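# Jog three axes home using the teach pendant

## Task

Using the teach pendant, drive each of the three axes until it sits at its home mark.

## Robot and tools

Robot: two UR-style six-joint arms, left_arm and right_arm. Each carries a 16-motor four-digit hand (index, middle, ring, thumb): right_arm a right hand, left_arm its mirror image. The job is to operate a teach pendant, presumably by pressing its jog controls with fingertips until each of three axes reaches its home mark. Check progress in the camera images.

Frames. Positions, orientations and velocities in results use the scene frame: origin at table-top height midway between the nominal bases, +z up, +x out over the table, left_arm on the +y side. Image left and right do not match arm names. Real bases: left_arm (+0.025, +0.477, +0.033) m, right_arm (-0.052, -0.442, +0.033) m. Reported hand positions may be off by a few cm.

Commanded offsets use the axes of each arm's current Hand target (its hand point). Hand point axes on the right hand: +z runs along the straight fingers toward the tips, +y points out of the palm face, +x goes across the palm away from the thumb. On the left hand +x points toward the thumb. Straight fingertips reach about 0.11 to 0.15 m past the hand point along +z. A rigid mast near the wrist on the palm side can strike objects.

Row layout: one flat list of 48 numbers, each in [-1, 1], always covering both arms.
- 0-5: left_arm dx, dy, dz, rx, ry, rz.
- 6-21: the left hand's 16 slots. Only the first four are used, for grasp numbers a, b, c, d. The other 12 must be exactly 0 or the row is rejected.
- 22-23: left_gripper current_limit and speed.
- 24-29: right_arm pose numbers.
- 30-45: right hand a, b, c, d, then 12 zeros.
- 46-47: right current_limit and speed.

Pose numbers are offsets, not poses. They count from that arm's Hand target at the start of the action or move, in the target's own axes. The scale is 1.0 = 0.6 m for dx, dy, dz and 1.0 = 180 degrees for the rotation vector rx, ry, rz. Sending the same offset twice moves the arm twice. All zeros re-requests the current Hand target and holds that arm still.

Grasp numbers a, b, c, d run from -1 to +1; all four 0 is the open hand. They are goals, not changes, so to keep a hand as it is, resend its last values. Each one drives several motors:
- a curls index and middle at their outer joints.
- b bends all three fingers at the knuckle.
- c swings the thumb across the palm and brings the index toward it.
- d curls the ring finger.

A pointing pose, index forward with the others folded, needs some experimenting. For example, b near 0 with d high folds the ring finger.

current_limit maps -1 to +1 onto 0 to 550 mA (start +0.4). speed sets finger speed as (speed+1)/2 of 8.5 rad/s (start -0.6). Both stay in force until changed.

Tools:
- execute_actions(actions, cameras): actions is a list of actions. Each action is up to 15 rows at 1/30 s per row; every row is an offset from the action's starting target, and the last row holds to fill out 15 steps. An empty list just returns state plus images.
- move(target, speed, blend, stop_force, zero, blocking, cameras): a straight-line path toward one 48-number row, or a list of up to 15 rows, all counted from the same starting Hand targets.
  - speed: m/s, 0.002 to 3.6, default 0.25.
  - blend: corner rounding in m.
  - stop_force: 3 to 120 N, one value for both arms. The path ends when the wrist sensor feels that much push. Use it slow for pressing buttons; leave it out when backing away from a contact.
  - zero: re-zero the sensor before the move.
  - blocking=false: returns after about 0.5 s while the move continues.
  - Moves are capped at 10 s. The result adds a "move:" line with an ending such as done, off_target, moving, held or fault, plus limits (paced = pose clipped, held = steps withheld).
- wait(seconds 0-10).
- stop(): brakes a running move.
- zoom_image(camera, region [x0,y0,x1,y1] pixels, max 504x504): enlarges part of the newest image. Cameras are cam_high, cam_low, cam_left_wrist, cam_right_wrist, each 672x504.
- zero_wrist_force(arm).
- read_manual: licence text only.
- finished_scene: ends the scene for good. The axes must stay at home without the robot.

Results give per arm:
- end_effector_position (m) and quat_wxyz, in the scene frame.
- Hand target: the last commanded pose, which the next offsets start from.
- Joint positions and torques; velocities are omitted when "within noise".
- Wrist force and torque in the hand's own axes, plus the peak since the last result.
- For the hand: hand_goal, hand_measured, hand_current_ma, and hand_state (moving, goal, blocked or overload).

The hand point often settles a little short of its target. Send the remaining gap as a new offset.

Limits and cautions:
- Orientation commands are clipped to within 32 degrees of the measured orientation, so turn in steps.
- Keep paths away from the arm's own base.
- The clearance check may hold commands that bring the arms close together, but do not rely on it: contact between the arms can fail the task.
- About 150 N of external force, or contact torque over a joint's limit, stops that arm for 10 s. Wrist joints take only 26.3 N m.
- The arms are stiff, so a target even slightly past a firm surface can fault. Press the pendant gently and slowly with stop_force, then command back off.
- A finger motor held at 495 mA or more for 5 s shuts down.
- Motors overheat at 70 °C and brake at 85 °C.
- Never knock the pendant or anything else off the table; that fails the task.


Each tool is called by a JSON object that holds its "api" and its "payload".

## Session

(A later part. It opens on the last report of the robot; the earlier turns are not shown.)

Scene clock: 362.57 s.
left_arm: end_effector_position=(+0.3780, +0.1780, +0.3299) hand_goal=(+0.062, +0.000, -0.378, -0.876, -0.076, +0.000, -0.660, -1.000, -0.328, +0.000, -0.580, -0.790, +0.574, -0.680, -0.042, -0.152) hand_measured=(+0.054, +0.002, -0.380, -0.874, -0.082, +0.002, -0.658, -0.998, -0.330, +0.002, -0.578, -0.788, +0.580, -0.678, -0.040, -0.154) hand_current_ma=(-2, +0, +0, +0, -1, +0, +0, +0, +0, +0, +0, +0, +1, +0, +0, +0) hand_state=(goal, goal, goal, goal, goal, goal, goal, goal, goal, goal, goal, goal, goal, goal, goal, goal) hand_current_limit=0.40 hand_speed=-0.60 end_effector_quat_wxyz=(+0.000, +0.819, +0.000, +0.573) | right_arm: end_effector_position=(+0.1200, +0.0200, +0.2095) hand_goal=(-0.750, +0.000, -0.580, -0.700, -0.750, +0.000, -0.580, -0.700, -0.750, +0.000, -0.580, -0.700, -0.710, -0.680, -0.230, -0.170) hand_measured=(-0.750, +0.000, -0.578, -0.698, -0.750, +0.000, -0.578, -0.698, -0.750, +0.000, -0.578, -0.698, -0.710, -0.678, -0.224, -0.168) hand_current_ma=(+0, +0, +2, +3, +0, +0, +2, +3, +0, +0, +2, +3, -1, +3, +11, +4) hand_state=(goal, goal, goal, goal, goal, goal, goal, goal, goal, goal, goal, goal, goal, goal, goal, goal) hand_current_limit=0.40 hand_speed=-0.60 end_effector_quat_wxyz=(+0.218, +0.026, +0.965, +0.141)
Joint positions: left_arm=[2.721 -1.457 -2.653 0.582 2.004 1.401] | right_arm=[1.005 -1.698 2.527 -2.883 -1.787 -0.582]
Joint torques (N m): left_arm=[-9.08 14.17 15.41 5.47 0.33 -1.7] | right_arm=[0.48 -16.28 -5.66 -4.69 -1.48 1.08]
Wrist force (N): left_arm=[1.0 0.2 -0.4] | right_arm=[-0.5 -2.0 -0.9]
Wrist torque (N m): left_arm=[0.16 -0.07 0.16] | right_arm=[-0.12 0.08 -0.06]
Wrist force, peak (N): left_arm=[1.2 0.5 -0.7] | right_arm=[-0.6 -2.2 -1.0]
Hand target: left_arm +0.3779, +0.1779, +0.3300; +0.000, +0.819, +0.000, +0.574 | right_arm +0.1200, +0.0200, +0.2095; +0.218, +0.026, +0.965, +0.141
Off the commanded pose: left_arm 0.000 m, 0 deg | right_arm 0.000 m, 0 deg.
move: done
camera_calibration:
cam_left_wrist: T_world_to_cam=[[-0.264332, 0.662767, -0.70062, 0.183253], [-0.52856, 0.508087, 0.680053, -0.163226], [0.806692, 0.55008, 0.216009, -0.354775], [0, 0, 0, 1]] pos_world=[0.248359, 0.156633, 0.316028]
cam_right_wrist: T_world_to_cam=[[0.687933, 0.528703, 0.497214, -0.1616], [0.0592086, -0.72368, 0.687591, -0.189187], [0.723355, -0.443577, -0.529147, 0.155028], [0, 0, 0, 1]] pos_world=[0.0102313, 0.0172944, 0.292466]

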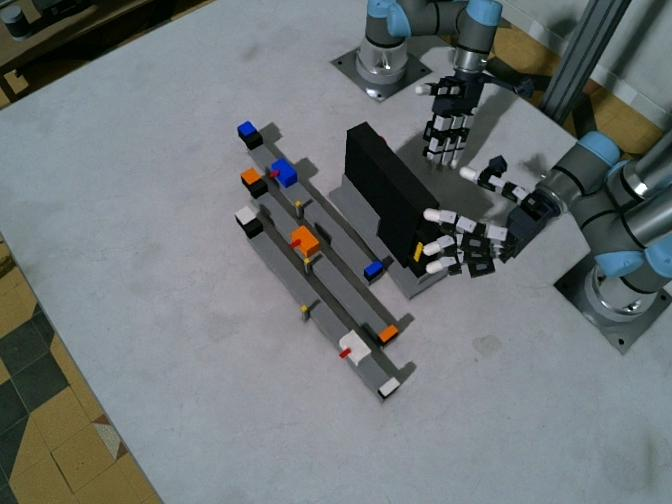

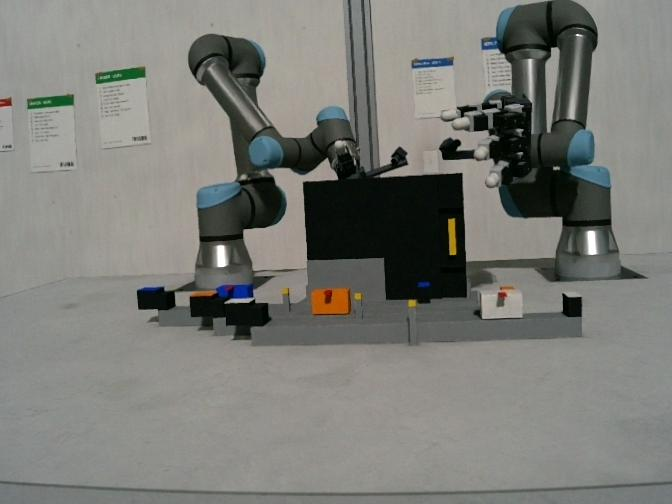

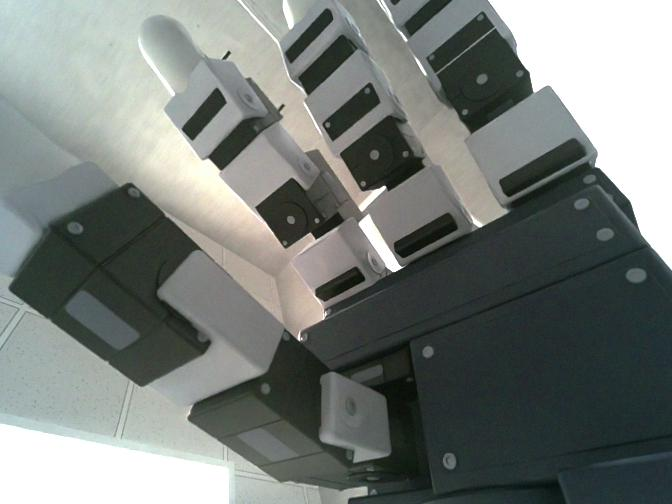

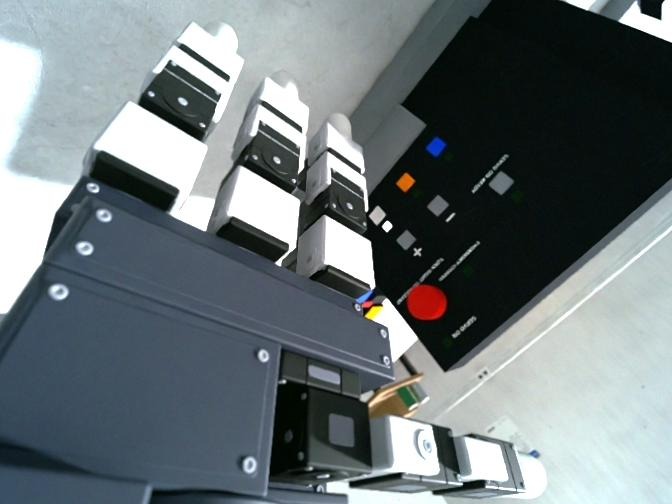

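{"api": "move", "payload": {"target": [-0.2037,0,0.0741,0,0,0, -0.1,0.4,0.75,0,0,0,0,0,0,0,0,0,0,0,0,0, 0.4,-0.6, 0,0,0,0,0,0, 0,0,0,0,0,0,0,0,0,0,0,0,0,0,0,0, 0.4,-0.6], "speed": 0.08, "stop_force": 8, "cameras": ["all"]}}

Scene clock: 377.80 s.
left_arm: end_effector_position=(+0.3779, +0.1778, +0.2000) hand_goal=(+0.062, +0.000, -0.378, -0.876, -0.076, +0.000, -0.660, -1.000, -0.328, +0.000, -0.580, -0.790, +0.574, -0.680, -0.042, -0.152) hand_measured=(+0.054, +0.002, -0.380, -0.874, -0.082, +0.002, -0.658, -0.998, -0.330, +0.002, -0.578, -0.788, +0.580, -0.678, -0.040, -0.154) hand_current_ma=(-2, +0, +0, +0, -1, +0, +0, +0, +0, +0, +0, +0, +1, +0, +0, +0) hand_state=(goal, goal, goal, goal, goal, goal, goal, goal, goal, goal, goal, goal, goal, goal, goal, goal) hand_current_limit=0.40 hand_speed=-0.60 end_effector_quat_wxyz=(+0.000, +0.819, +0.000, +0.574) | right_arm: end_effector_position=(+0.1200, +0.0200, +0.2095) hand_goal=(-0.750, +0.000, -0.580, -0.700, -0.750, +0.000, -0.580, -0.700, -0.750, +0.000, -0.580, -0.700, -0.710, -0.680, -0.230, -0.170) hand_measured=(-0.750, +0.000, -0.578, -0.698, -0.750, +0.000, -0.578, -0.698, -0.750, +0.000, -0.578, -0.698, -0.710, -0.678, -0.224, -0.168) hand_current_ma=(+0, +0, +2, +3, +0, +0, +2, +3, +0, +0, +2, +3, -1, +3, +11, +4) hand_state=(goal, goal, goal, goal, goal, goal, goal, goal, goal, goal, goal, goal, goal, goal, goal, goal) hand_current_limit=0.40 hand_speed=-0.60 end_effector_quat_wxyz=(+0.218, +0.026, +0.965, +0.141)
Joint positions: left_arm=[2.721 -2.144 -2.713 1.329 2.004 1.401] | right_arm=[1.005 -1.698 2.527 -2.883 -1.787 -0.582]
Joint torques (N m): left_arm=[9.76 12.28 -5.76 5.53 -1.62 1.1] | right_arm=[-2.36 -6.49 -6.62 -4.7 -0.81 -1.19]
Wrist force (N): left_arm=[1.1 0.2 -0.5] | right_arm=[-0.4 -2.0 -0.6]
Wrist torque (N m): left_arm=[0.13 -0.08 0.18] | right_arm=[-0.15 0.06 -0.05]
Wrist force, peak (N): left_arm=[1.9 0.2 -0.7] | right_arm=[-0.8 -2.2 -0.7]
Hand target: left_arm +0.3779, +0.1778, +0.2000; +0.000, +0.819, +0.000, +0.574 | right_arm +0.1200, +0.0200, +0.2095; +0.218, +0.026, +0.965, +0.141
Off the commanded pose: left_arm 0.000 m, 0 deg | right_arm 0.000 m, 0 deg.
move: done
camera_calibration:
cam_left_wrist: T_world_to_cam=[[-0.264042, 0.662706, -0.700787, 0.0921822], [-0.528609, 0.508305, 0.679852, -0.0748057], [0.806756, 0.549952, 0.216099, -0.326571], [0, 0, 0, 1]] pos_world=[0.24826, 0.156532, 0.186028]
cam_right_wrist: T_world_to_cam=[[0.687933, 0.528703, 0.497214, -0.1616], [0.0592086, -0.72368, 0.687591, -0.189187], [0.723355, -0.443577, -0.529147, 0.155028], [0, 0, 0, 1]] pos_world=[0.0102313, 0.0172944, 0.292466]

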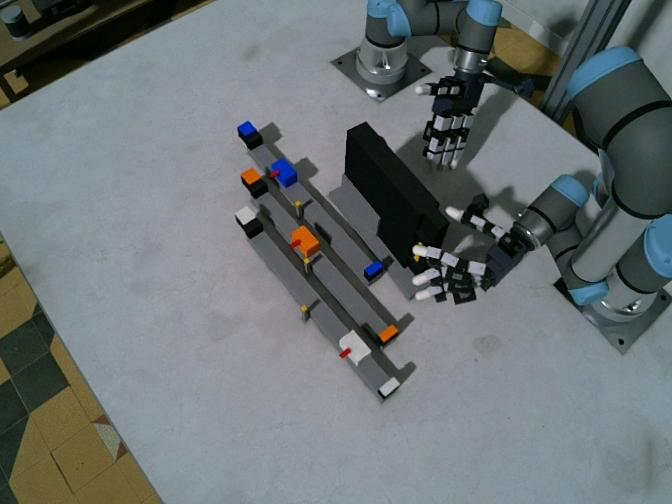

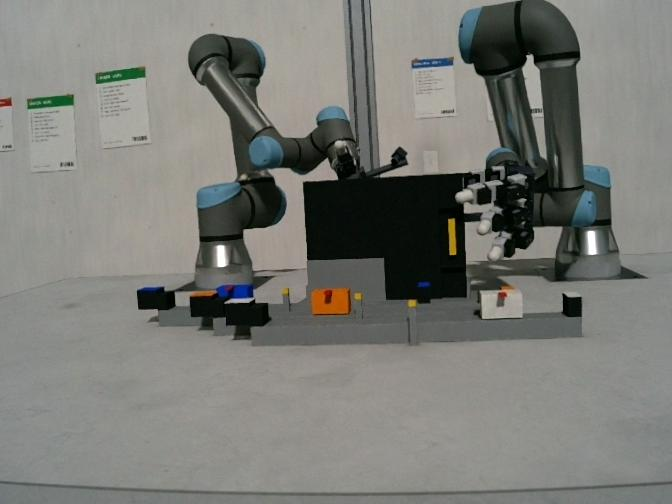

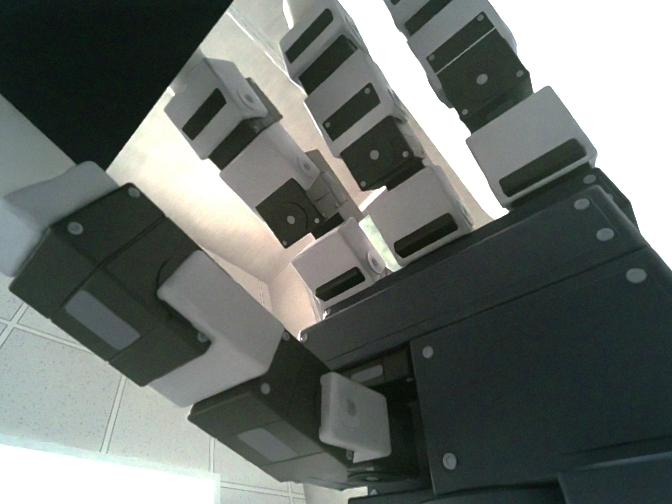

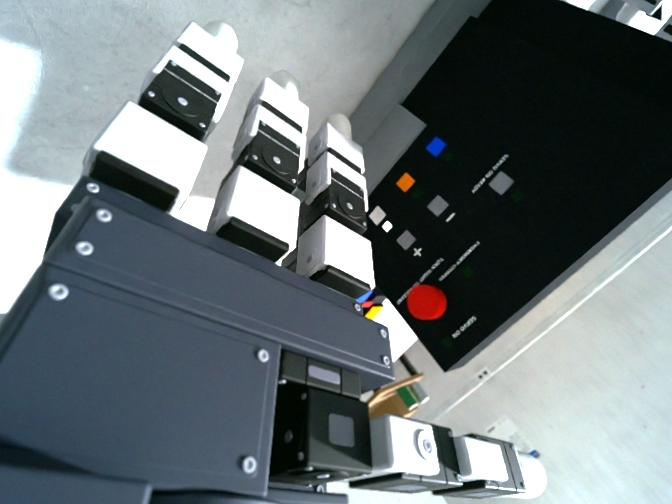

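{"api": "zoom_image", "payload": {"camera": "cam_high", "region": [400, 190, 520, 310]}}

{"api": "zoom_image", "payload": {"camera": "cam_low", "region": [420, 150, 560, 300]}}

Scaled by 4.200 from the camera's 672x504 image, which has a finer 960x720 frame.

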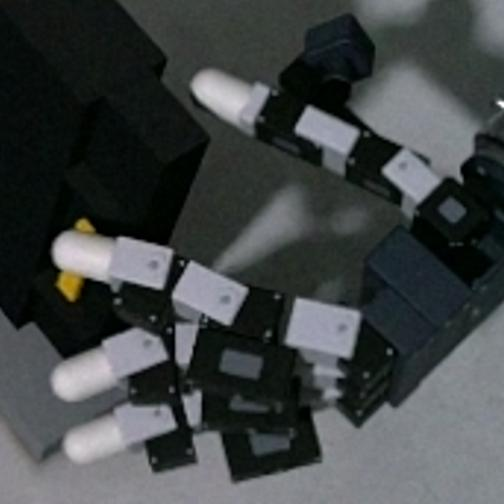

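Scaled by 3.360 from the camera's 672x504 image, which has a finer 960x720 frame.

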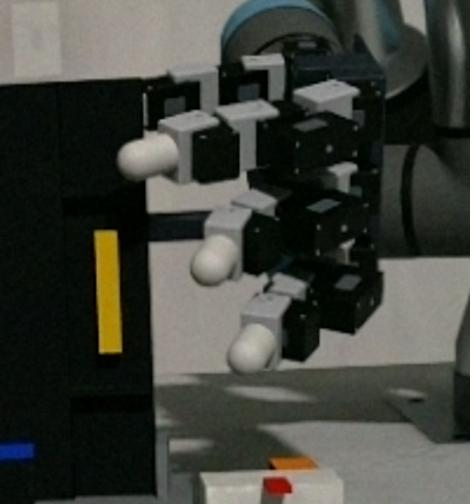

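{"api": "move", "payload": {"target": [[-0.0971,0,0.0353,0,0,0, -0.1,0.4,0.75,0,0,0,0,0,0,0,0,0,0,0,0,0, 0.4,-0.6, 0,0,0,0,0,0, 0,0,0,0,0,0,0,0,0,0,0,0,0,0,0,0, 0.4,-0.6],[-0.0971,0.0167,0.0353,0,0,0, -0.1,0.4,0.75,0,0,0,0,0,0,0,0,0,0,0,0,0, 0.4,-0.6, 0,0,0,0,0,0, 0,0,0,0,0,0,0,0,0,0,0,0,0,0,0,0, 0.4,-0.6]], "speed": 0.06, "stop_force": 6, "cameras": ["all"]}}

Scene clock: 393.57 s.
left_arm: end_effector_position=(+0.3779, +0.1678, +0.1380) hand_goal=(+0.062, +0.000, -0.378, -0.876, -0.076, +0.000, -0.660, -1.000, -0.328, +0.000, -0.580, -0.790, +0.574, -0.680, -0.042, -0.152) hand_measured=(+0.056, +0.002, -0.380, -0.874, -0.082, +0.002, -0.658, -0.998, -0.330, +0.002, -0.578, -0.788, +0.580, -0.678, -0.040, -0.154) hand_current_ma=(-2, +0, +0, +0, -1, +0, +0, +0, +0, +0, +0, +0, +1, +0, +0, +0) hand_state=(goal, goal, goal, goal, goal, goal, goal, goal, goal, goal, goal, goal, goal, goal, goal, goal) hand_current_limit=0.40 hand_speed=-0.60 end_effector_quat_wxyz=(+0.000, +0.819, +0.000, +0.574) | right_arm: end_effector_position=(+0.1200, +0.0200, +0.2095) hand_goal=(-0.750, +0.000, -0.580, -0.700, -0.750, +0.000, -0.580, -0.700, -0.750, +0.000, -0.580, -0.700, -0.710, -0.680, -0.230, -0.170) hand_measured=(-0.750, +0.000, -0.578, -0.698, -0.750, +0.000, -0.578, -0.698, -0.750, +0.000, -0.578, -0.698, -0.710, -0.678, -0.224, -0.168) hand_current_ma=(+0, +0, +2, +3, +0, +0, +2, +3, +0, +0, +2, +3, -1, +3, +11, +4) hand_state=(goal, goal, goal, goal, goal, goal, goal, goal, goal, goal, goal, goal, goal, goal, goal, goal) hand_current_limit=0.40 hand_speed=-0.60 end_effector_quat_wxyz=(+0.218, +0.026, +0.965, +0.141)
Joint positions: left_arm=[2.68 -2.445 -2.639 1.549 2.042 1.383] | right_arm=[1.005 -1.698 2.527 -2.883 -1.787 -0.582]
Joint torques (N m): left_arm=[0.09 17.17 -4.52 1.15 1.33 0.93] | right_arm=[-5.67 -5.98 -5.78 -4.75 -0.57 -2.13]
Wrist force (N): left_arm=[0.8 0.0 -0.3] | right_arm=[-0.4 -1.9 -0.5]
Wrist torque (N m): left_arm=[0.09 -0.06 0.17] | right_arm=[-0.14 0.07 -0.06]
Wrist force, peak (N): left_arm=[1.5 0.1 -0.6] | right_arm=[-0.5 -2.2 -0.9]
Hand target: left_arm +0.3779, +0.1678, +0.1380; +0.000, +0.819, +0.000, +0.574 | right_arm +0.1200, +0.0200, +0.2095; +0.218, +0.026, +0.965, +0.141
Off the commanded pose: left_arm 0.000 m, 0 deg | right_arm 0.000 m, 0 deg.
move: done
camera_calibration:
cam_left_wrist: T_world_to_cam=[[-0.263969, 0.662637, -0.70088, 0.0554304], [-0.528644, 0.508395, 0.679757, -0.0275137], [0.806756, 0.549951, 0.216099, -0.307618], [0, 0, 0, 1]] pos_world=[0.24826, 0.146432, 0.124029]
cam_right_wrist: T_world_to_cam=[[0.687933, 0.528703, 0.497214, -0.1616], [0.0592086, -0.72368, 0.687591, -0.189187], [0.723355, -0.443577, -0.529147, 0.155028], [0, 0, 0, 1]] pos_world=[0.0102313, 0.0172944, 0.292466]

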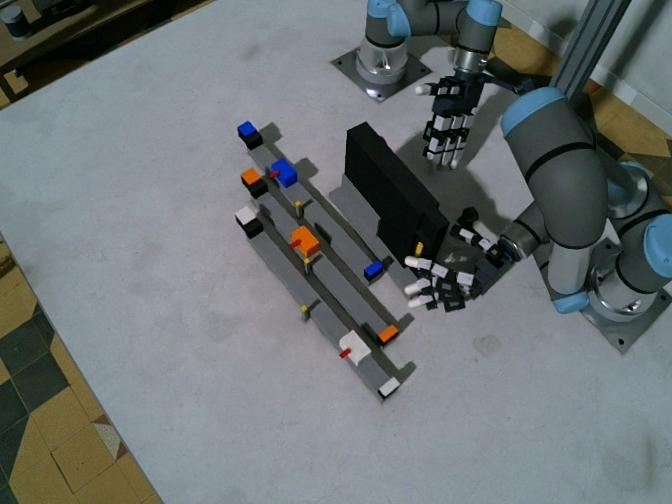

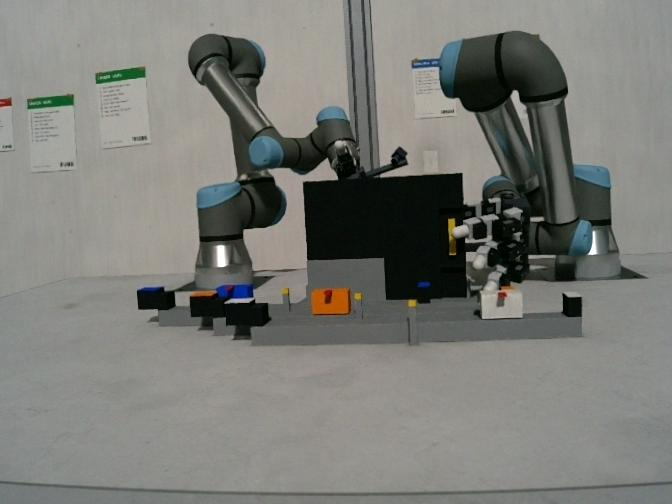

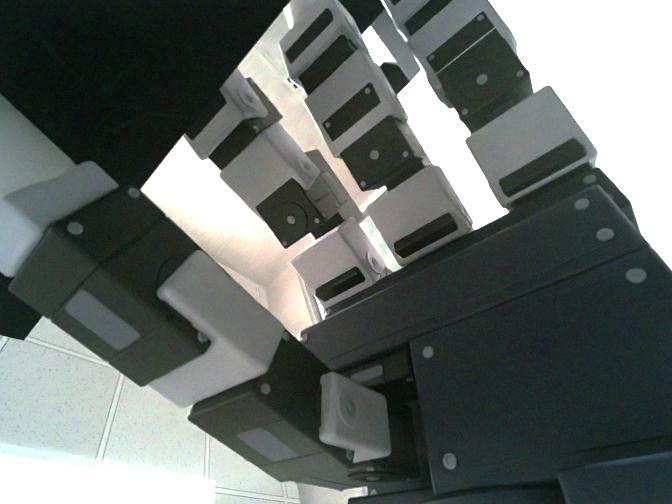

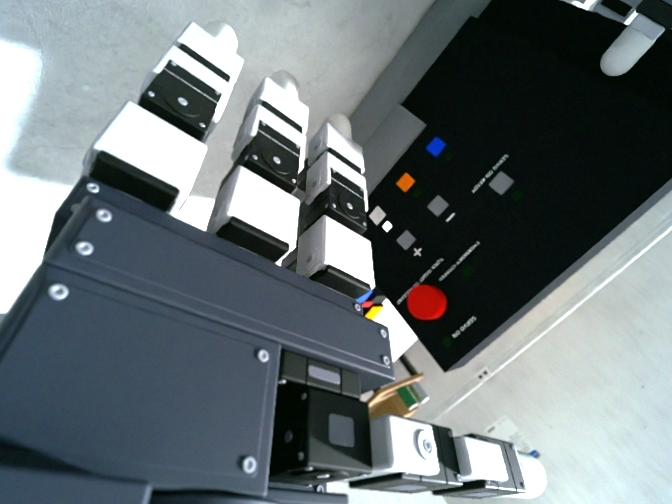

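{"api": "zoom_image", "payload": {"camera": "cam_right_wrist", "region": [540, 0, 672, 132]}}

{"api": "zoom_image", "payload": {"camera": "cam_high", "region": [395, 200, 495, 310]}}

{"api": "zoom_image", "payload": {"camera": "cam_low", "region": [420, 170, 540, 300]}}

Scaled by 3.818 from the camera's 672x504 image, which has a finer 960x720 frame.

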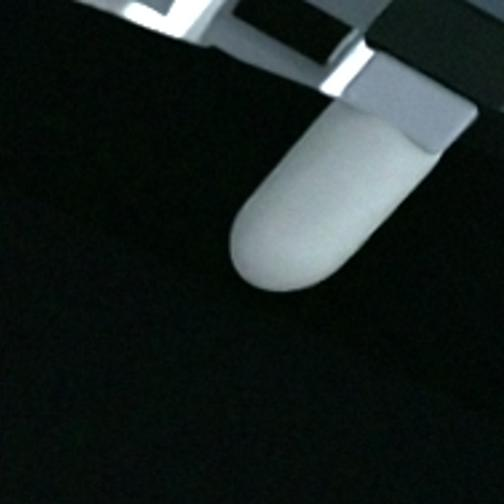

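Scaled by 4.582 from the camera's 672x504 image, which has a finer 960x720 frame.

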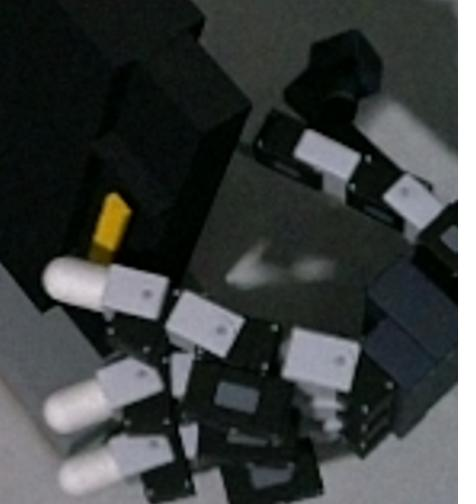

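Scaled by 3.877 from the camera's 672x504 image, which has a finer 960x720 frame.

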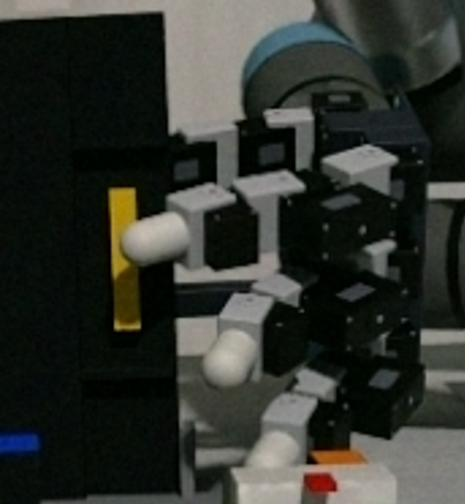

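{"api": "move", "payload": {"target": [0.01425,0,0.0392,0,0,0, -0.1,0.4,0.75,0,0,0,0,0,0,0,0,0,0,0,0,0, 0.4,-0.6, 0,0,0,0,0,0, 0,0,0,0,0,0,0,0,0,0,0,0,0,0,0,0, 0.4,-0.6], "speed": 0.008, "stop_force": 3, "cameras": ["cam_high","cam_low"]}}

Scene clock: 416.07 s.
left_arm: end_effector_position=(+0.3956, +0.1678, +0.1380) hand_goal=(+0.062, +0.000, -0.378, -0.876, -0.076, +0.000, -0.660, -1.000, -0.328, +0.000, -0.580, -0.790, +0.574, -0.680, -0.042, -0.152) hand_measured=(+0.056, +0.002, -0.380, -0.874, -0.082, +0.002, -0.658, -0.998, -0.330, +0.002, -0.578, -0.788, +0.592, -0.678, -0.064, -0.164) hand_current_ma=(-2, +0, +0, +0, -1, +0, +0, +0, +0, +0, +0, +0, +8, +0, -20, -7) hand_state=(goal, goal, goal, goal, goal, goal, goal, goal, goal, goal, goal, goal, goal, goal, blocked, goal) hand_current_limit=0.40 hand_speed=-0.60 end_effector_quat_wxyz=(+0.000, +0.819, +0.000, +0.574) | right_arm: end_effector_position=(+0.1200, +0.0200, +0.2095) hand_goal=(-0.750, +0.000, -0.580, -0.700, -0.750, +0.000, -0.580, -0.700, -0.750, +0.000, -0.580, -0.700, -0.710, -0.680, -0.230, -0.170) hand_measured=(-0.750, +0.000, -0.578, -0.698, -0.750, +0.000, -0.578, -0.698, -0.750, +0.000, -0.578, -0.698, -0.710, -0.678, -0.224, -0.168) hand_current_ma=(+0, +0, +2, +3, +0, +0, +2, +3, +0, +0, +2, +3, -1, +3, +11, +4) hand_state=(goal, goal, goal, goal, goal, goal, goal, goal, goal, goal, goal, goal, goal, goal, goal, goal) hand_current_limit=0.40 hand_speed=-0.60 end_effector_quat_wxyz=(+0.218, +0.026, +0.965, +0.141)
Joint positions: left_arm=[2.716 -2.428 -2.613 1.512 2.009 1.399] | right_arm=[1.005 -1.698 2.527 -2.883 -1.787 -0.582]
Joint torques (N m): left_arm=[-12.49 16.92 -7.76 5.19 1.6 -1.62] | right_arm=[-5.92 -6.24 -6.24 -4.58 0.04 -2.16]
Wrist force (N): left_arm=[0.8 -7.2 -3.1] | right_arm=[-0.3 -1.6 -0.6]
Wrist torque (N m): left_arm=[-0.62 -0.04 0.13] | right_arm=[-0.10 0.05 -0.04]
Wrist force, peak (N): left_arm=[0.3 -8.3 -3.6] | right_arm=[-0.4 -2.3 -0.7]
Hand target: left_arm +0.3956, +0.1678, +0.1380; +0.000, +0.819, +0.000, +0.574 (not the last commanded pose) | right_arm +0.1200, +0.0200, +0.2095; +0.218, +0.026, +0.965, +0.141
Off the commanded pose: left_arm 0.007 m, 0 deg | right_arm 0.000 m, 0 deg.
move: contact (left_arm)
Images, in order (width x height): cam_high 672x504, cam_low 672x504.

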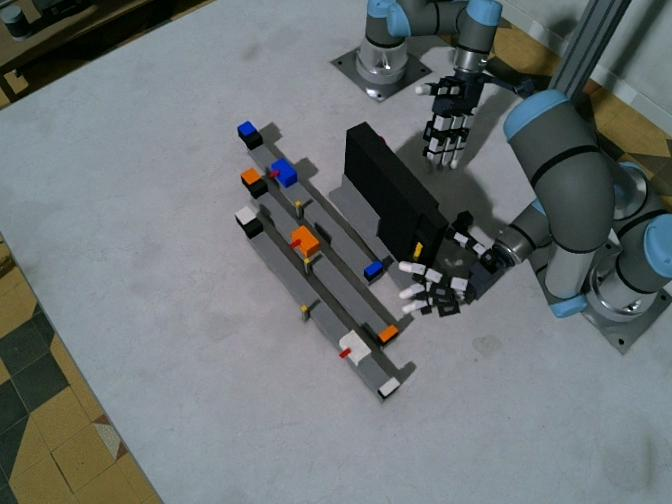

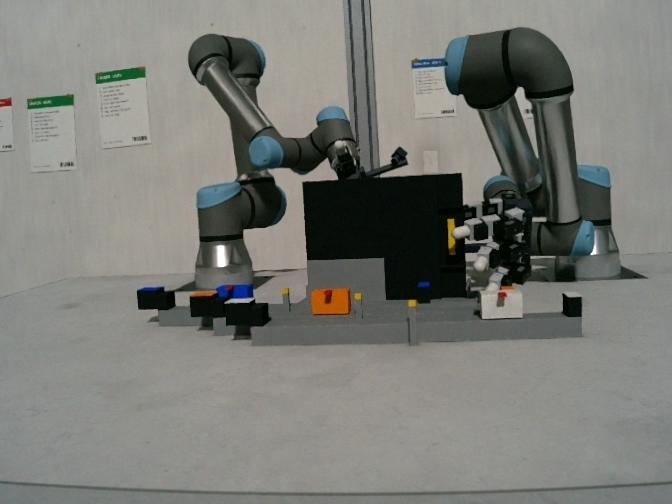

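{"api": "move", "payload": {"target": [[-0.00342,0,-0.0094,0,0,0, -0.1,0.4,0.75,0,0,0,0,0,0,0,0,0,0,0,0,0, 0.4,-0.6, 0,0,0,0,0,0, 0,0,0,0,0,0,0,0,0,0,0,0,0,0,0,0, 0.4,-0.6],[-0.00342,-0.0083,-0.0094,0,0,0, -0.1,0.4,0.75,0,0,0,0,0,0,0,0,0,0,0,0,0, 0.4,-0.6, 0,0,0,0,0,0, 0,0,0,0,0,0,0,0,0,0,0,0,0,0,0,0, 0.4,-0.6]], "speed": 0.02, "cameras": []}}

{"api": "move", "payload": {"target": [0.01425,0,0.0392,0,0,0, -0.1,0.4,0.75,0,0,0,0,0,0,0,0,0,0,0,0,0, 0.4,-0.6, 0,0,0,0,0,0, 0,0,0,0,0,0,0,0,0,0,0,0,0,0,0,0, 0.4,-0.6], "speed": 0.008, "stop_force": 3, "cameras": ["cam_high","cam_low","cam_right_wrist"]}}

Scene clock: 425.83 s.
left_arm: end_effector_position=(+0.3895, +0.1728, +0.1379) hand_goal=(+0.062, +0.000, -0.378, -0.876, -0.076, +0.000, -0.660, -1.000, -0.328, +0.000, -0.580, -0.790, +0.574, -0.680, -0.042, -0.152) hand_measured=(+0.056, +0.002, -0.380, -0.874, -0.082, +0.002, -0.658, -0.998, -0.330, +0.002, -0.578, -0.788, +0.586, -0.678, -0.042, -0.154) hand_current_ma=(-2, +0, +0, +0, -1, +0, +0, +0, +0, +0, +0, +0, +5, +0, +0, +0) hand_state=(goal, goal, goal, goal, goal, goal, goal, goal, goal, goal, goal, goal, goal, goal, goal, goal) hand_current_limit=0.40 hand_speed=-0.60 end_effector_quat_wxyz=(+0.000, +0.819, +0.000, +0.574) end_effector_velocity=(+0.000, +0.000, -0.001) end_effector_angular_velocity=(+0.001, +0.002, +0.002) | right_arm: end_effector_position=(+0.1200, +0.0200, +0.2095) hand_goal=(-0.750, +0.000, -0.580, -0.700, -0.750, +0.000, -0.580, -0.700, -0.750, +0.000, -0.580, -0.700, -0.710, -0.680, -0.230, -0.170) hand_measured=(-0.750, +0.000, -0.578, -0.698, -0.750, +0.000, -0.578, -0.698, -0.750, +0.000, -0.578, -0.698, -0.710, -0.678, -0.224, -0.168) hand_current_ma=(+0, +0, +2, +3, +0, +0, +2, +3, +0, +0, +2, +3, -1, +3, +11, +4) hand_state=(goal, goal, goal, goal, goal, goal, goal, goal, goal, goal, goal, goal, goal, goal, goal, goal) hand_current_limit=0.40 hand_speed=-0.60 end_effector_quat_wxyz=(+0.218, +0.026, +0.965, +0.141)
Joint positions: left_arm=[2.724 -2.442 -2.632 1.547 2.001 1.402] | right_arm=[1.005 -1.698 2.527 -2.883 -1.787 -0.582]
Joint velocities: left_arm=[-0.003 0.001 0.002 -0.005 0.004 -0.002] | right_arm=[within noise]
Joint torques (N m): left_arm=[-10.71 39.83 2.65 0.27 2.04 -1.82] | right_arm=[-6.6 -5.13 -5.95 -4.62 0.36 -2.19]
Wrist force (N): left_arm=[0.7 0.2 -0.3] | right_arm=[-0.8 -1.8 -0.6]
Wrist torque (N m): left_arm=[0.13 -0.06 0.11] | right_arm=[-0.11 0.12 -0.08]
Wrist force, peak (N): left_arm=[0.4 -7.7 -2.7] | right_arm=[-0.4 -2.4 -0.8]
Hand target: left_arm +0.3896, +0.1728, +0.1380; +0.000, +0.819, +0.000, +0.574 | right_arm +0.1200, +0.0200, +0.2095; +0.218, +0.026, +0.965, +0.141
Off the commanded pose: left_arm 0.000 m, 0 deg | right_arm 0.000 m, 0 deg.
move: done
No camera images: "cameras" was empty.

Scene clock: 428.30 s.
left_arm: end_effector_position=(+0.4012, +0.1728, +0.1380) hand_goal=(+0.062, +0.000, -0.378, -0.876, -0.076, +0.000, -0.660, -1.000, -0.328, +0.000, -0.580, -0.790, +0.574, -0.680, -0.042, -0.152) hand_measured=(+0.056, +0.002, -0.380, -0.874, -0.082, +0.002, -0.658, -0.998, -0.330, +0.002, -0.578, -0.788, +0.596, -0.678, -0.064, -0.160) hand_current_ma=(-2, +0, +0, +0, -1, +0, +0, +0, +0, +0, +0, +0, +12, +0, -18, -4) hand_state=(goal, goal, goal, goal, goal, goal, goal, goal, goal, goal, goal, goal, blocked, goal, blocked, goal) hand_current_limit=0.40 hand_speed=-0.60 end_effector_quat_wxyz=(+0.000, +0.819, +0.000, +0.574) | right_arm: end_effector_position=(+0.1200, +0.0200, +0.2095) hand_goal=(-0.750, +0.000, -0.580, -0.700, -0.750, +0.000, -0.580, -0.700, -0.750, +0.000, -0.580, -0.700, -0.710, -0.680, -0.230, -0.170) hand_measured=(-0.750, +0.000, -0.578, -0.698, -0.750, +0.000, -0.578, -0.698, -0.750, +0.000, -0.578, -0.698, -0.710, -0.678, -0.224, -0.168) hand_current_ma=(+0, +0, +2, +3, +0, +0, +2, +3, +0, +0, +2, +3, -1, +3, +11, +4) hand_state=(goal, goal, goal, goal, goal, goal, goal, goal, goal, goal, goal, goal, goal, goal, goal, goal) hand_current_limit=0.40 hand_speed=-0.60 end_effector_quat_wxyz=(+0.218, +0.026, +0.965, +0.141)
Joint positions: left_arm=[2.746 -2.43 -2.614 1.52 1.981 1.411] | right_arm=[1.005 -1.698 2.527 -2.883 -1.787 -0.582]
Joint torques (N m): left_arm=[-11.99 17.54 -8.54 5.33 2.09 -1.86] | right_arm=[-6.35 -5.14 -4.55 -4.63 0.38 -2.18]
Wrist force (N): left_arm=[0.1 -2.8 -2.1] | right_arm=[-0.7 -1.9 -0.5]
Wrist torque (N m): left_arm=[-0.21 0.00 0.15] | right_arm=[-0.15 0.10 -0.07]
Wrist force, peak (N): left_arm=[-0.6 -4.6 -3.2] | right_arm=[-0.6 -2.2 -0.7]
Hand target: left_arm +0.4012, +0.1728, +0.1380; +0.000, +0.819, +0.000, +0.574 (not the last commanded pose) | right_arm +0.1200, +0.0200, +0.2095; +0.218, +0.026, +0.965, +0.141
Off the commanded pose: left_arm 0.013 m, 0 deg | right_arm 0.000 m, 0 deg.
move: contact (left_arm)
camera_calibration:
cam_right_wrist: T_world_to_cam=[[0.687933, 0.528703, 0.497214, -0.1616], [0.0592086, -0.72368, 0.687591, -0.189187], [0.723355, -0.443577, -0.529147, 0.155028], [0, 0, 0, 1]] pos_world=[0.0102313, 0.0172944, 0.292466]
Images, in order (width x height): cam_high 672x504, cam_low 672x504, cam_right_wrist 672x504.

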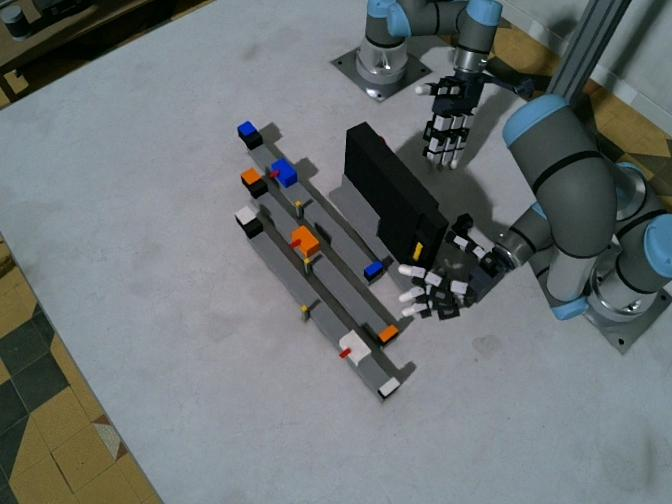

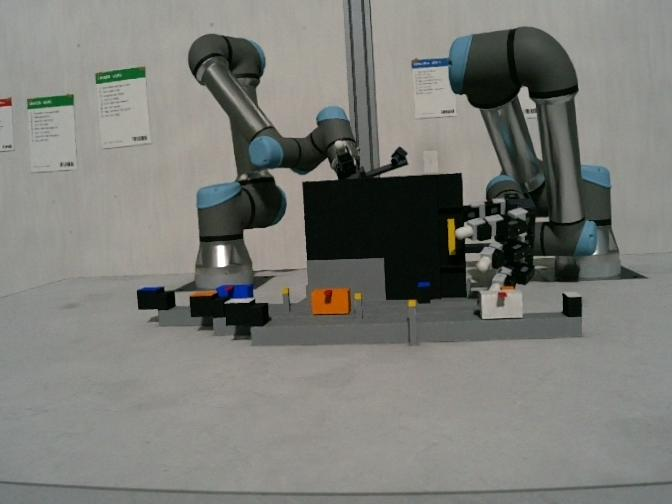

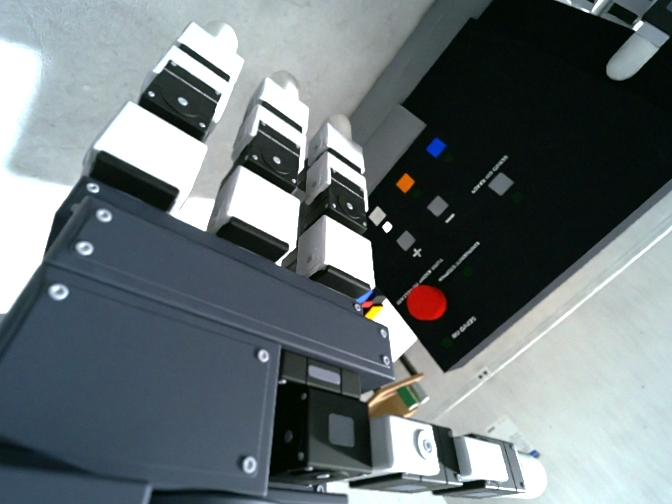

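{"api": "move", "payload": {"target": [[-0.0052,0,-0.0144,0,0,0, -0.1,0.4,0.75,0,0,0,0,0,0,0,0,0,0,0,0,0, 0.4,-0.6, 0,0,0,0,0,0, 0,0,0,0,0,0,0,0,0,0,0,0,0,0,0,0, 0.4,-0.6],[-0.0052,0.003,-0.0144,-0.0261,0,0.0095, -0.1,0.4,0.75,0,0,0,0,0,0,0,0,0,0,0,0,0, 0.4,-0.6, 0,0,0,0,0,0, 0,0,0,0,0,0,0,0,0,0,0,0,0,0,0,0, 0.4,-0.6]], "speed": 0.03, "cameras": []}}

{"api": "move", "payload": {"target": [0.01425,0.0034,0.039,0,0,0, -0.1,0.4,0.75,0,0,0,0,0,0,0,0,0,0,0,0,0, 0.4,-0.6, 0,0,0,0,0,0, 0,0,0,0,0,0,0,0,0,0,0,0,0,0,0,0, 0.4,-0.6], "speed": 0.008, "stop_force": 3, "cameras": ["cam_high","cam_low","cam_right_wrist"]}}

Scene clock: 445.53 s.
left_arm: end_effector_position=(+0.3920, +0.1710, +0.1380) hand_goal=(+0.062, +0.000, -0.378, -0.876, -0.076, +0.000, -0.660, -1.000, -0.328, +0.000, -0.580, -0.790, +0.574, -0.680, -0.042, -0.152) hand_measured=(+0.056, +0.002, -0.380, -0.874, -0.080, +0.002, -0.658, -0.998, -0.330, +0.002, -0.578, -0.788, +0.592, -0.678, -0.042, -0.154) hand_current_ma=(-1, +0, +0, +0, -1, +0, +0, +0, +0, +0, +0, +0, +9, +0, +0, +0) hand_state=(goal, goal, goal, goal, goal, goal, goal, goal, goal, goal, goal, goal, goal, goal, goal, goal) hand_current_limit=0.40 hand_speed=-0.60 end_effector_quat_wxyz=(+0.025, +0.818, -0.035, +0.573) end_effector_velocity=(+0.000, +0.001, +0.000) end_effector_angular_velocity=(+0.001, +0.001, +0.005) | right_arm: end_effector_position=(+0.1200, +0.0200, +0.2095) hand_goal=(-0.750, +0.000, -0.580, -0.700, -0.750, +0.000, -0.580, -0.700, -0.750, +0.000, -0.580, -0.700, -0.710, -0.680, -0.230, -0.170) hand_measured=(-0.750, +0.000, -0.578, -0.698, -0.750, +0.000, -0.578, -0.698, -0.750, +0.000, -0.578, -0.698, -0.710, -0.678, -0.224, -0.168) hand_current_ma=(+0, +0, +2, +3, +0, +0, +2, +3, +0, +0, +2, +3, -1, +3, +11, +4) hand_state=(goal, goal, goal, goal, goal, goal, goal, goal, goal, goal, goal, goal, goal, goal, goal, goal) hand_current_limit=0.40 hand_speed=-0.60 end_effector_quat_wxyz=(+0.218, +0.026, +0.965, +0.141)
Joint positions: left_arm=[2.816 -2.459 -2.648 1.603 1.834 1.472] | right_arm=[1.005 -1.698 2.527 -2.883 -1.787 -0.582]
Joint velocities: left_arm=[-0.002 -0.001 0 0 0.007 -0.002] | right_arm=[within noise]
Joint torques (N m): left_arm=[-11.24 25.15 -2 1.19 2.04 -1.84] | right_arm=[-6.62 -6.71 -6.12 -4.51 0.41 -2.19]
Wrist force (N): left_arm=[0.6 0.2 -0.6] | right_arm=[-0.4 -1.8 -0.5]
Wrist torque (N m): left_arm=[0.15 -0.05 0.12] | right_arm=[-0.11 0.06 -0.05]
Wrist force, peak (N): left_arm=[-0.6 -3.4 -1.9] | right_arm=[-0.5 -2.3 -1.1]
Hand target: left_arm +0.3920, +0.1710, +0.1380; +0.025, +0.818, -0.035, +0.573 | right_arm +0.1200, +0.0200, +0.2095; +0.218, +0.026, +0.965, +0.141
Off the commanded pose: left_arm 0.000 m, 0 deg | right_arm 0.000 m, 0 deg.
move: done
No camera images: "cameras" was empty.

Scene clock: 448.23 s.
left_arm: end_effector_position=(+0.4052, +0.1687, +0.1380) hand_goal=(+0.062, +0.000, -0.378, -0.876, -0.076, +0.000, -0.660, -1.000, -0.328, +0.000, -0.580, -0.790, +0.574, -0.680, -0.042, -0.152) hand_measured=(+0.056, +0.002, -0.380, -0.874, -0.080, +0.002, -0.658, -0.998, -0.330, +0.002, -0.578, -0.788, +0.598, -0.678, -0.060, -0.160) hand_current_ma=(-1, +0, +0, +0, -1, +0, +0, +0, +0, +0, +0, +0, +14, +0, -14, -3) hand_state=(goal, goal, goal, goal, goal, goal, goal, goal, goal, goal, goal, goal, blocked, goal, goal, goal) hand_current_limit=0.40 hand_speed=-0.60 end_effector_quat_wxyz=(+0.025, +0.818, -0.035, +0.573) | right_arm: end_effector_position=(+0.1200, +0.0200, +0.2095) hand_goal=(-0.750, +0.000, -0.580, -0.700, -0.750, +0.000, -0.580, -0.700, -0.750, +0.000, -0.580, -0.700, -0.710, -0.680, -0.230, -0.170) hand_measured=(-0.750, +0.000, -0.578, -0.698, -0.750, +0.000, -0.578, -0.698, -0.750, +0.000, -0.578, -0.698, -0.710, -0.678, -0.224, -0.168) hand_current_ma=(+0, +0, +2, +3, +0, +0, +2, +3, +0, +0, +2, +3, -1, +3, +11, +4) hand_state=(goal, goal, goal, goal, goal, goal, goal, goal, goal, goal, goal, goal, goal, goal, goal, goal) hand_current_limit=0.40 hand_speed=-0.60 end_effector_quat_wxyz=(+0.218, +0.026, +0.965, +0.141)
Joint positions: left_arm=[2.828 -2.438 -2.621 1.557 1.824 1.476] | right_arm=[1.005 -1.698 2.527 -2.883 -1.787 -0.582]
Joint torques (N m): left_arm=[-12.28 18.26 -7.75 5.53 2.14 -1.79] | right_arm=[-7.29 -5.87 -5.59 -4.63 0.31 -2.12]
Wrist force (N): left_arm=[0.8 -1.2 -2.2] | right_arm=[-0.7 -1.9 -0.7]
Wrist torque (N m): left_arm=[-0.04 -0.02 0.15] | right_arm=[-0.13 0.09 -0.07]
Wrist force, peak (N): left_arm=[0.1 -3.2 -3.2] | right_arm=[-0.5 -2.2 -0.7]
Hand target: left_arm +0.4052, +0.1687, +0.1380; +0.025, +0.818, -0.035, +0.573 (not the last commanded pose) | right_arm +0.1200, +0.0200, +0.2095; +0.218, +0.026, +0.965, +0.141
Off the commanded pose: left_arm 0.012 m, 0 deg | right_arm 0.000 m, 0 deg.
move: contact (left_arm)
camera_calibration:
cam_right_wrist: T_world_to_cam=[[0.687933, 0.528703, 0.497214, -0.1616], [0.0592086, -0.72368, 0.687591, -0.189187], [0.723355, -0.443577, -0.529147, 0.155028], [0, 0, 0, 1]] pos_world=[0.0102313, 0.0172944, 0.292466]
Images, in order (width x height): cam_high 672x504, cam_low 672x504, cam_right_wrist 672x504.

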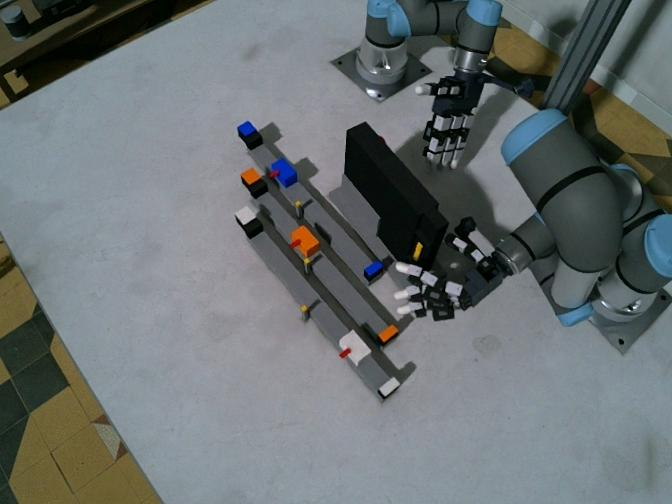

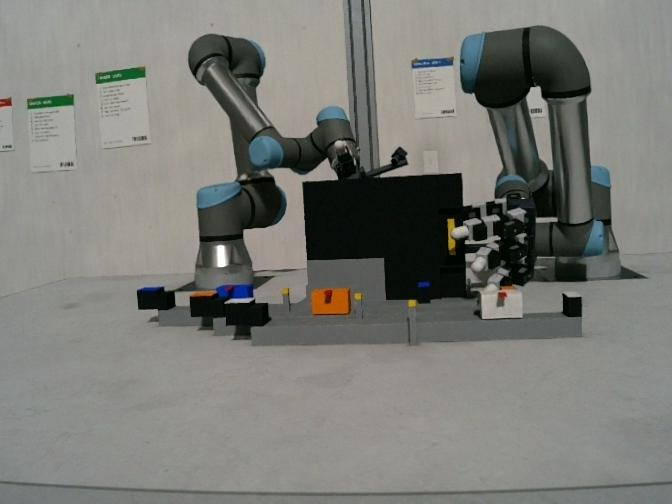

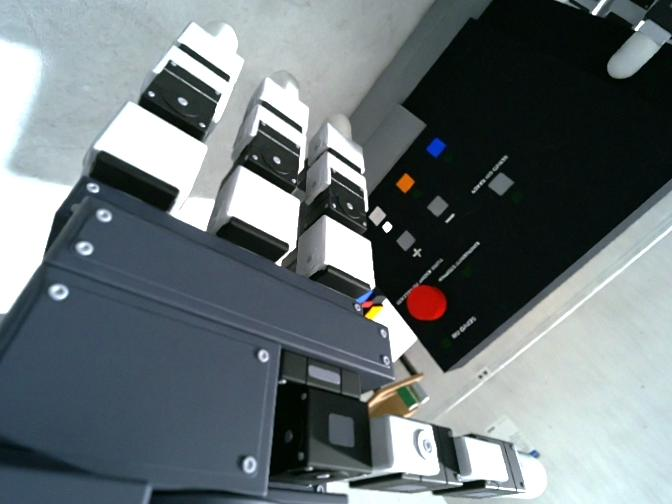

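{"api": "move", "payload": {"target": [-0.0002,-0.0055,-0.0005,0,0,0, -0.1,0.4,0.75,0,0,0,0,0,0,0,0,0,0,0,0,0, 0.4,-0.6, 0,0,0,0,0,0, 0,0,0,0,0,0,0,0,0,0,0,0,0,0,0,0, 0.4,-0.6], "speed": 0.02, "cameras": ["cam_right_wrist","cam_low"]}}

{"api": "zoom_image", "payload": {"camera": "cam_low", "region": [430, 180, 530, 290]}}

Scene clock: 454.43 s.
left_arm: end_effector_position=(+0.4051, +0.1721, +0.1380) hand_goal=(+0.062, +0.000, -0.378, -0.876, -0.076, +0.000, -0.660, -1.000, -0.328, +0.000, -0.580, -0.790, +0.574, -0.680, -0.042, -0.152) hand_measured=(+0.056, +0.002, -0.380, -0.874, -0.080, +0.002, -0.658, -0.998, -0.330, +0.002, -0.578, -0.788, +0.598, -0.678, -0.058, -0.160) hand_current_ma=(-1, +0, +0, +0, -1, +0, +0, +0, +0, +0, +0, +0, +14, +0, -11, -3) hand_state=(goal, goal, goal, goal, goal, goal, goal, goal, goal, goal, goal, goal, blocked, goal, goal, goal) hand_current_limit=0.40 hand_speed=-0.60 end_effector_quat_wxyz=(+0.025, +0.818, -0.035, +0.573) | right_arm: end_effector_position=(+0.1200, +0.0200, +0.2095) hand_goal=(-0.750, +0.000, -0.580, -0.700, -0.750, +0.000, -0.580, -0.700, -0.750, +0.000, -0.580, -0.700, -0.710, -0.680, -0.230, -0.170) hand_measured=(-0.750, +0.000, -0.578, -0.698, -0.750, +0.000, -0.578, -0.698, -0.750, +0.000, -0.578, -0.698, -0.710, -0.678, -0.224, -0.168) hand_current_ma=(+0, +0, +2, +3, +0, +0, +2, +3, +0, +0, +2, +3, -1, +3, +11, +4) hand_state=(goal, goal, goal, goal, goal, goal, goal, goal, goal, goal, goal, goal, goal, goal, goal, goal) hand_current_limit=0.40 hand_speed=-0.60 end_effector_quat_wxyz=(+0.218, +0.026, +0.965, +0.141)
Joint positions: left_arm=[2.842 -2.443 -2.628 1.57 1.81 1.481] | right_arm=[1.005 -1.698 2.527 -2.883 -1.787 -0.582]
Joint torques (N m): left_arm=[-7.27 23.3 -2.45 3.51 0.39 0.42] | right_arm=[-7.79 -6.27 -5.89 -4.6 0.12 -2.28]
Wrist force (N): left_arm=[0.6 0.6 -1.2] | right_arm=[-0.1 -1.9 -0.6]
Wrist torque (N m): left_arm=[0.17 -0.06 0.14] | right_arm=[-0.13 0.03 -0.02]
Wrist force, peak (N): left_arm=[0.3 -1.5 -2.2] | right_arm=[-0.3 -2.3 -0.6]
Hand target: left_arm +0.4051, +0.1720, +0.1380; +0.025, +0.818, -0.035, +0.573 | right_arm +0.1200, +0.0200, +0.2095; +0.218, +0.026, +0.965, +0.141
Off the commanded pose: left_arm 0.000 m, 0 deg | right_arm 0.000 m, 0 deg.
move: done
camera_calibration:
cam_right_wrist: T_world_to_cam=[[0.687933, 0.528703, 0.497214, -0.1616], [0.0592086, -0.72368, 0.687591, -0.189187], [0.723355, -0.443577, -0.529147, 0.155028], [0, 0, 0, 1]] pos_world=[0.0102313, 0.0172944, 0.292466]
Images, in order (width x height): cam_low 672x504, cam_right_wrist 672x504.

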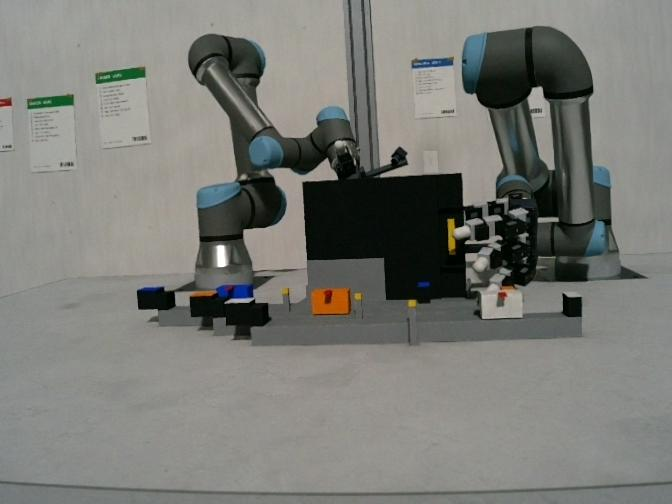

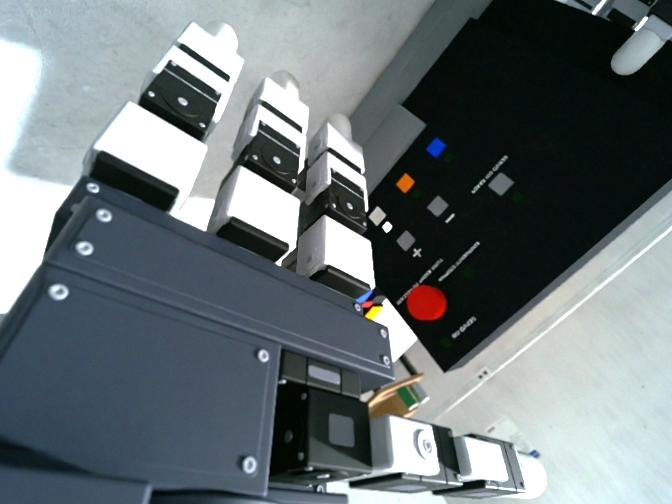

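Scaled by 4.582 from the camera's 672x504 image, which has a finer 960x720 frame.

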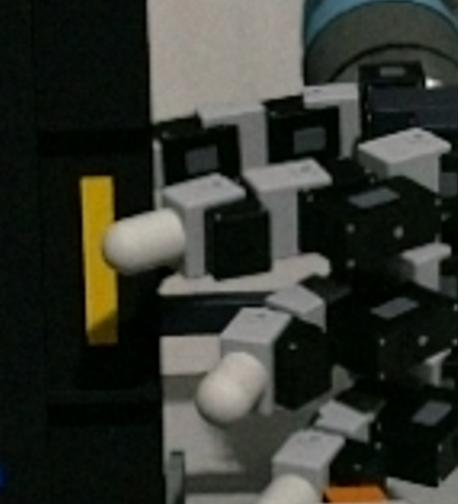

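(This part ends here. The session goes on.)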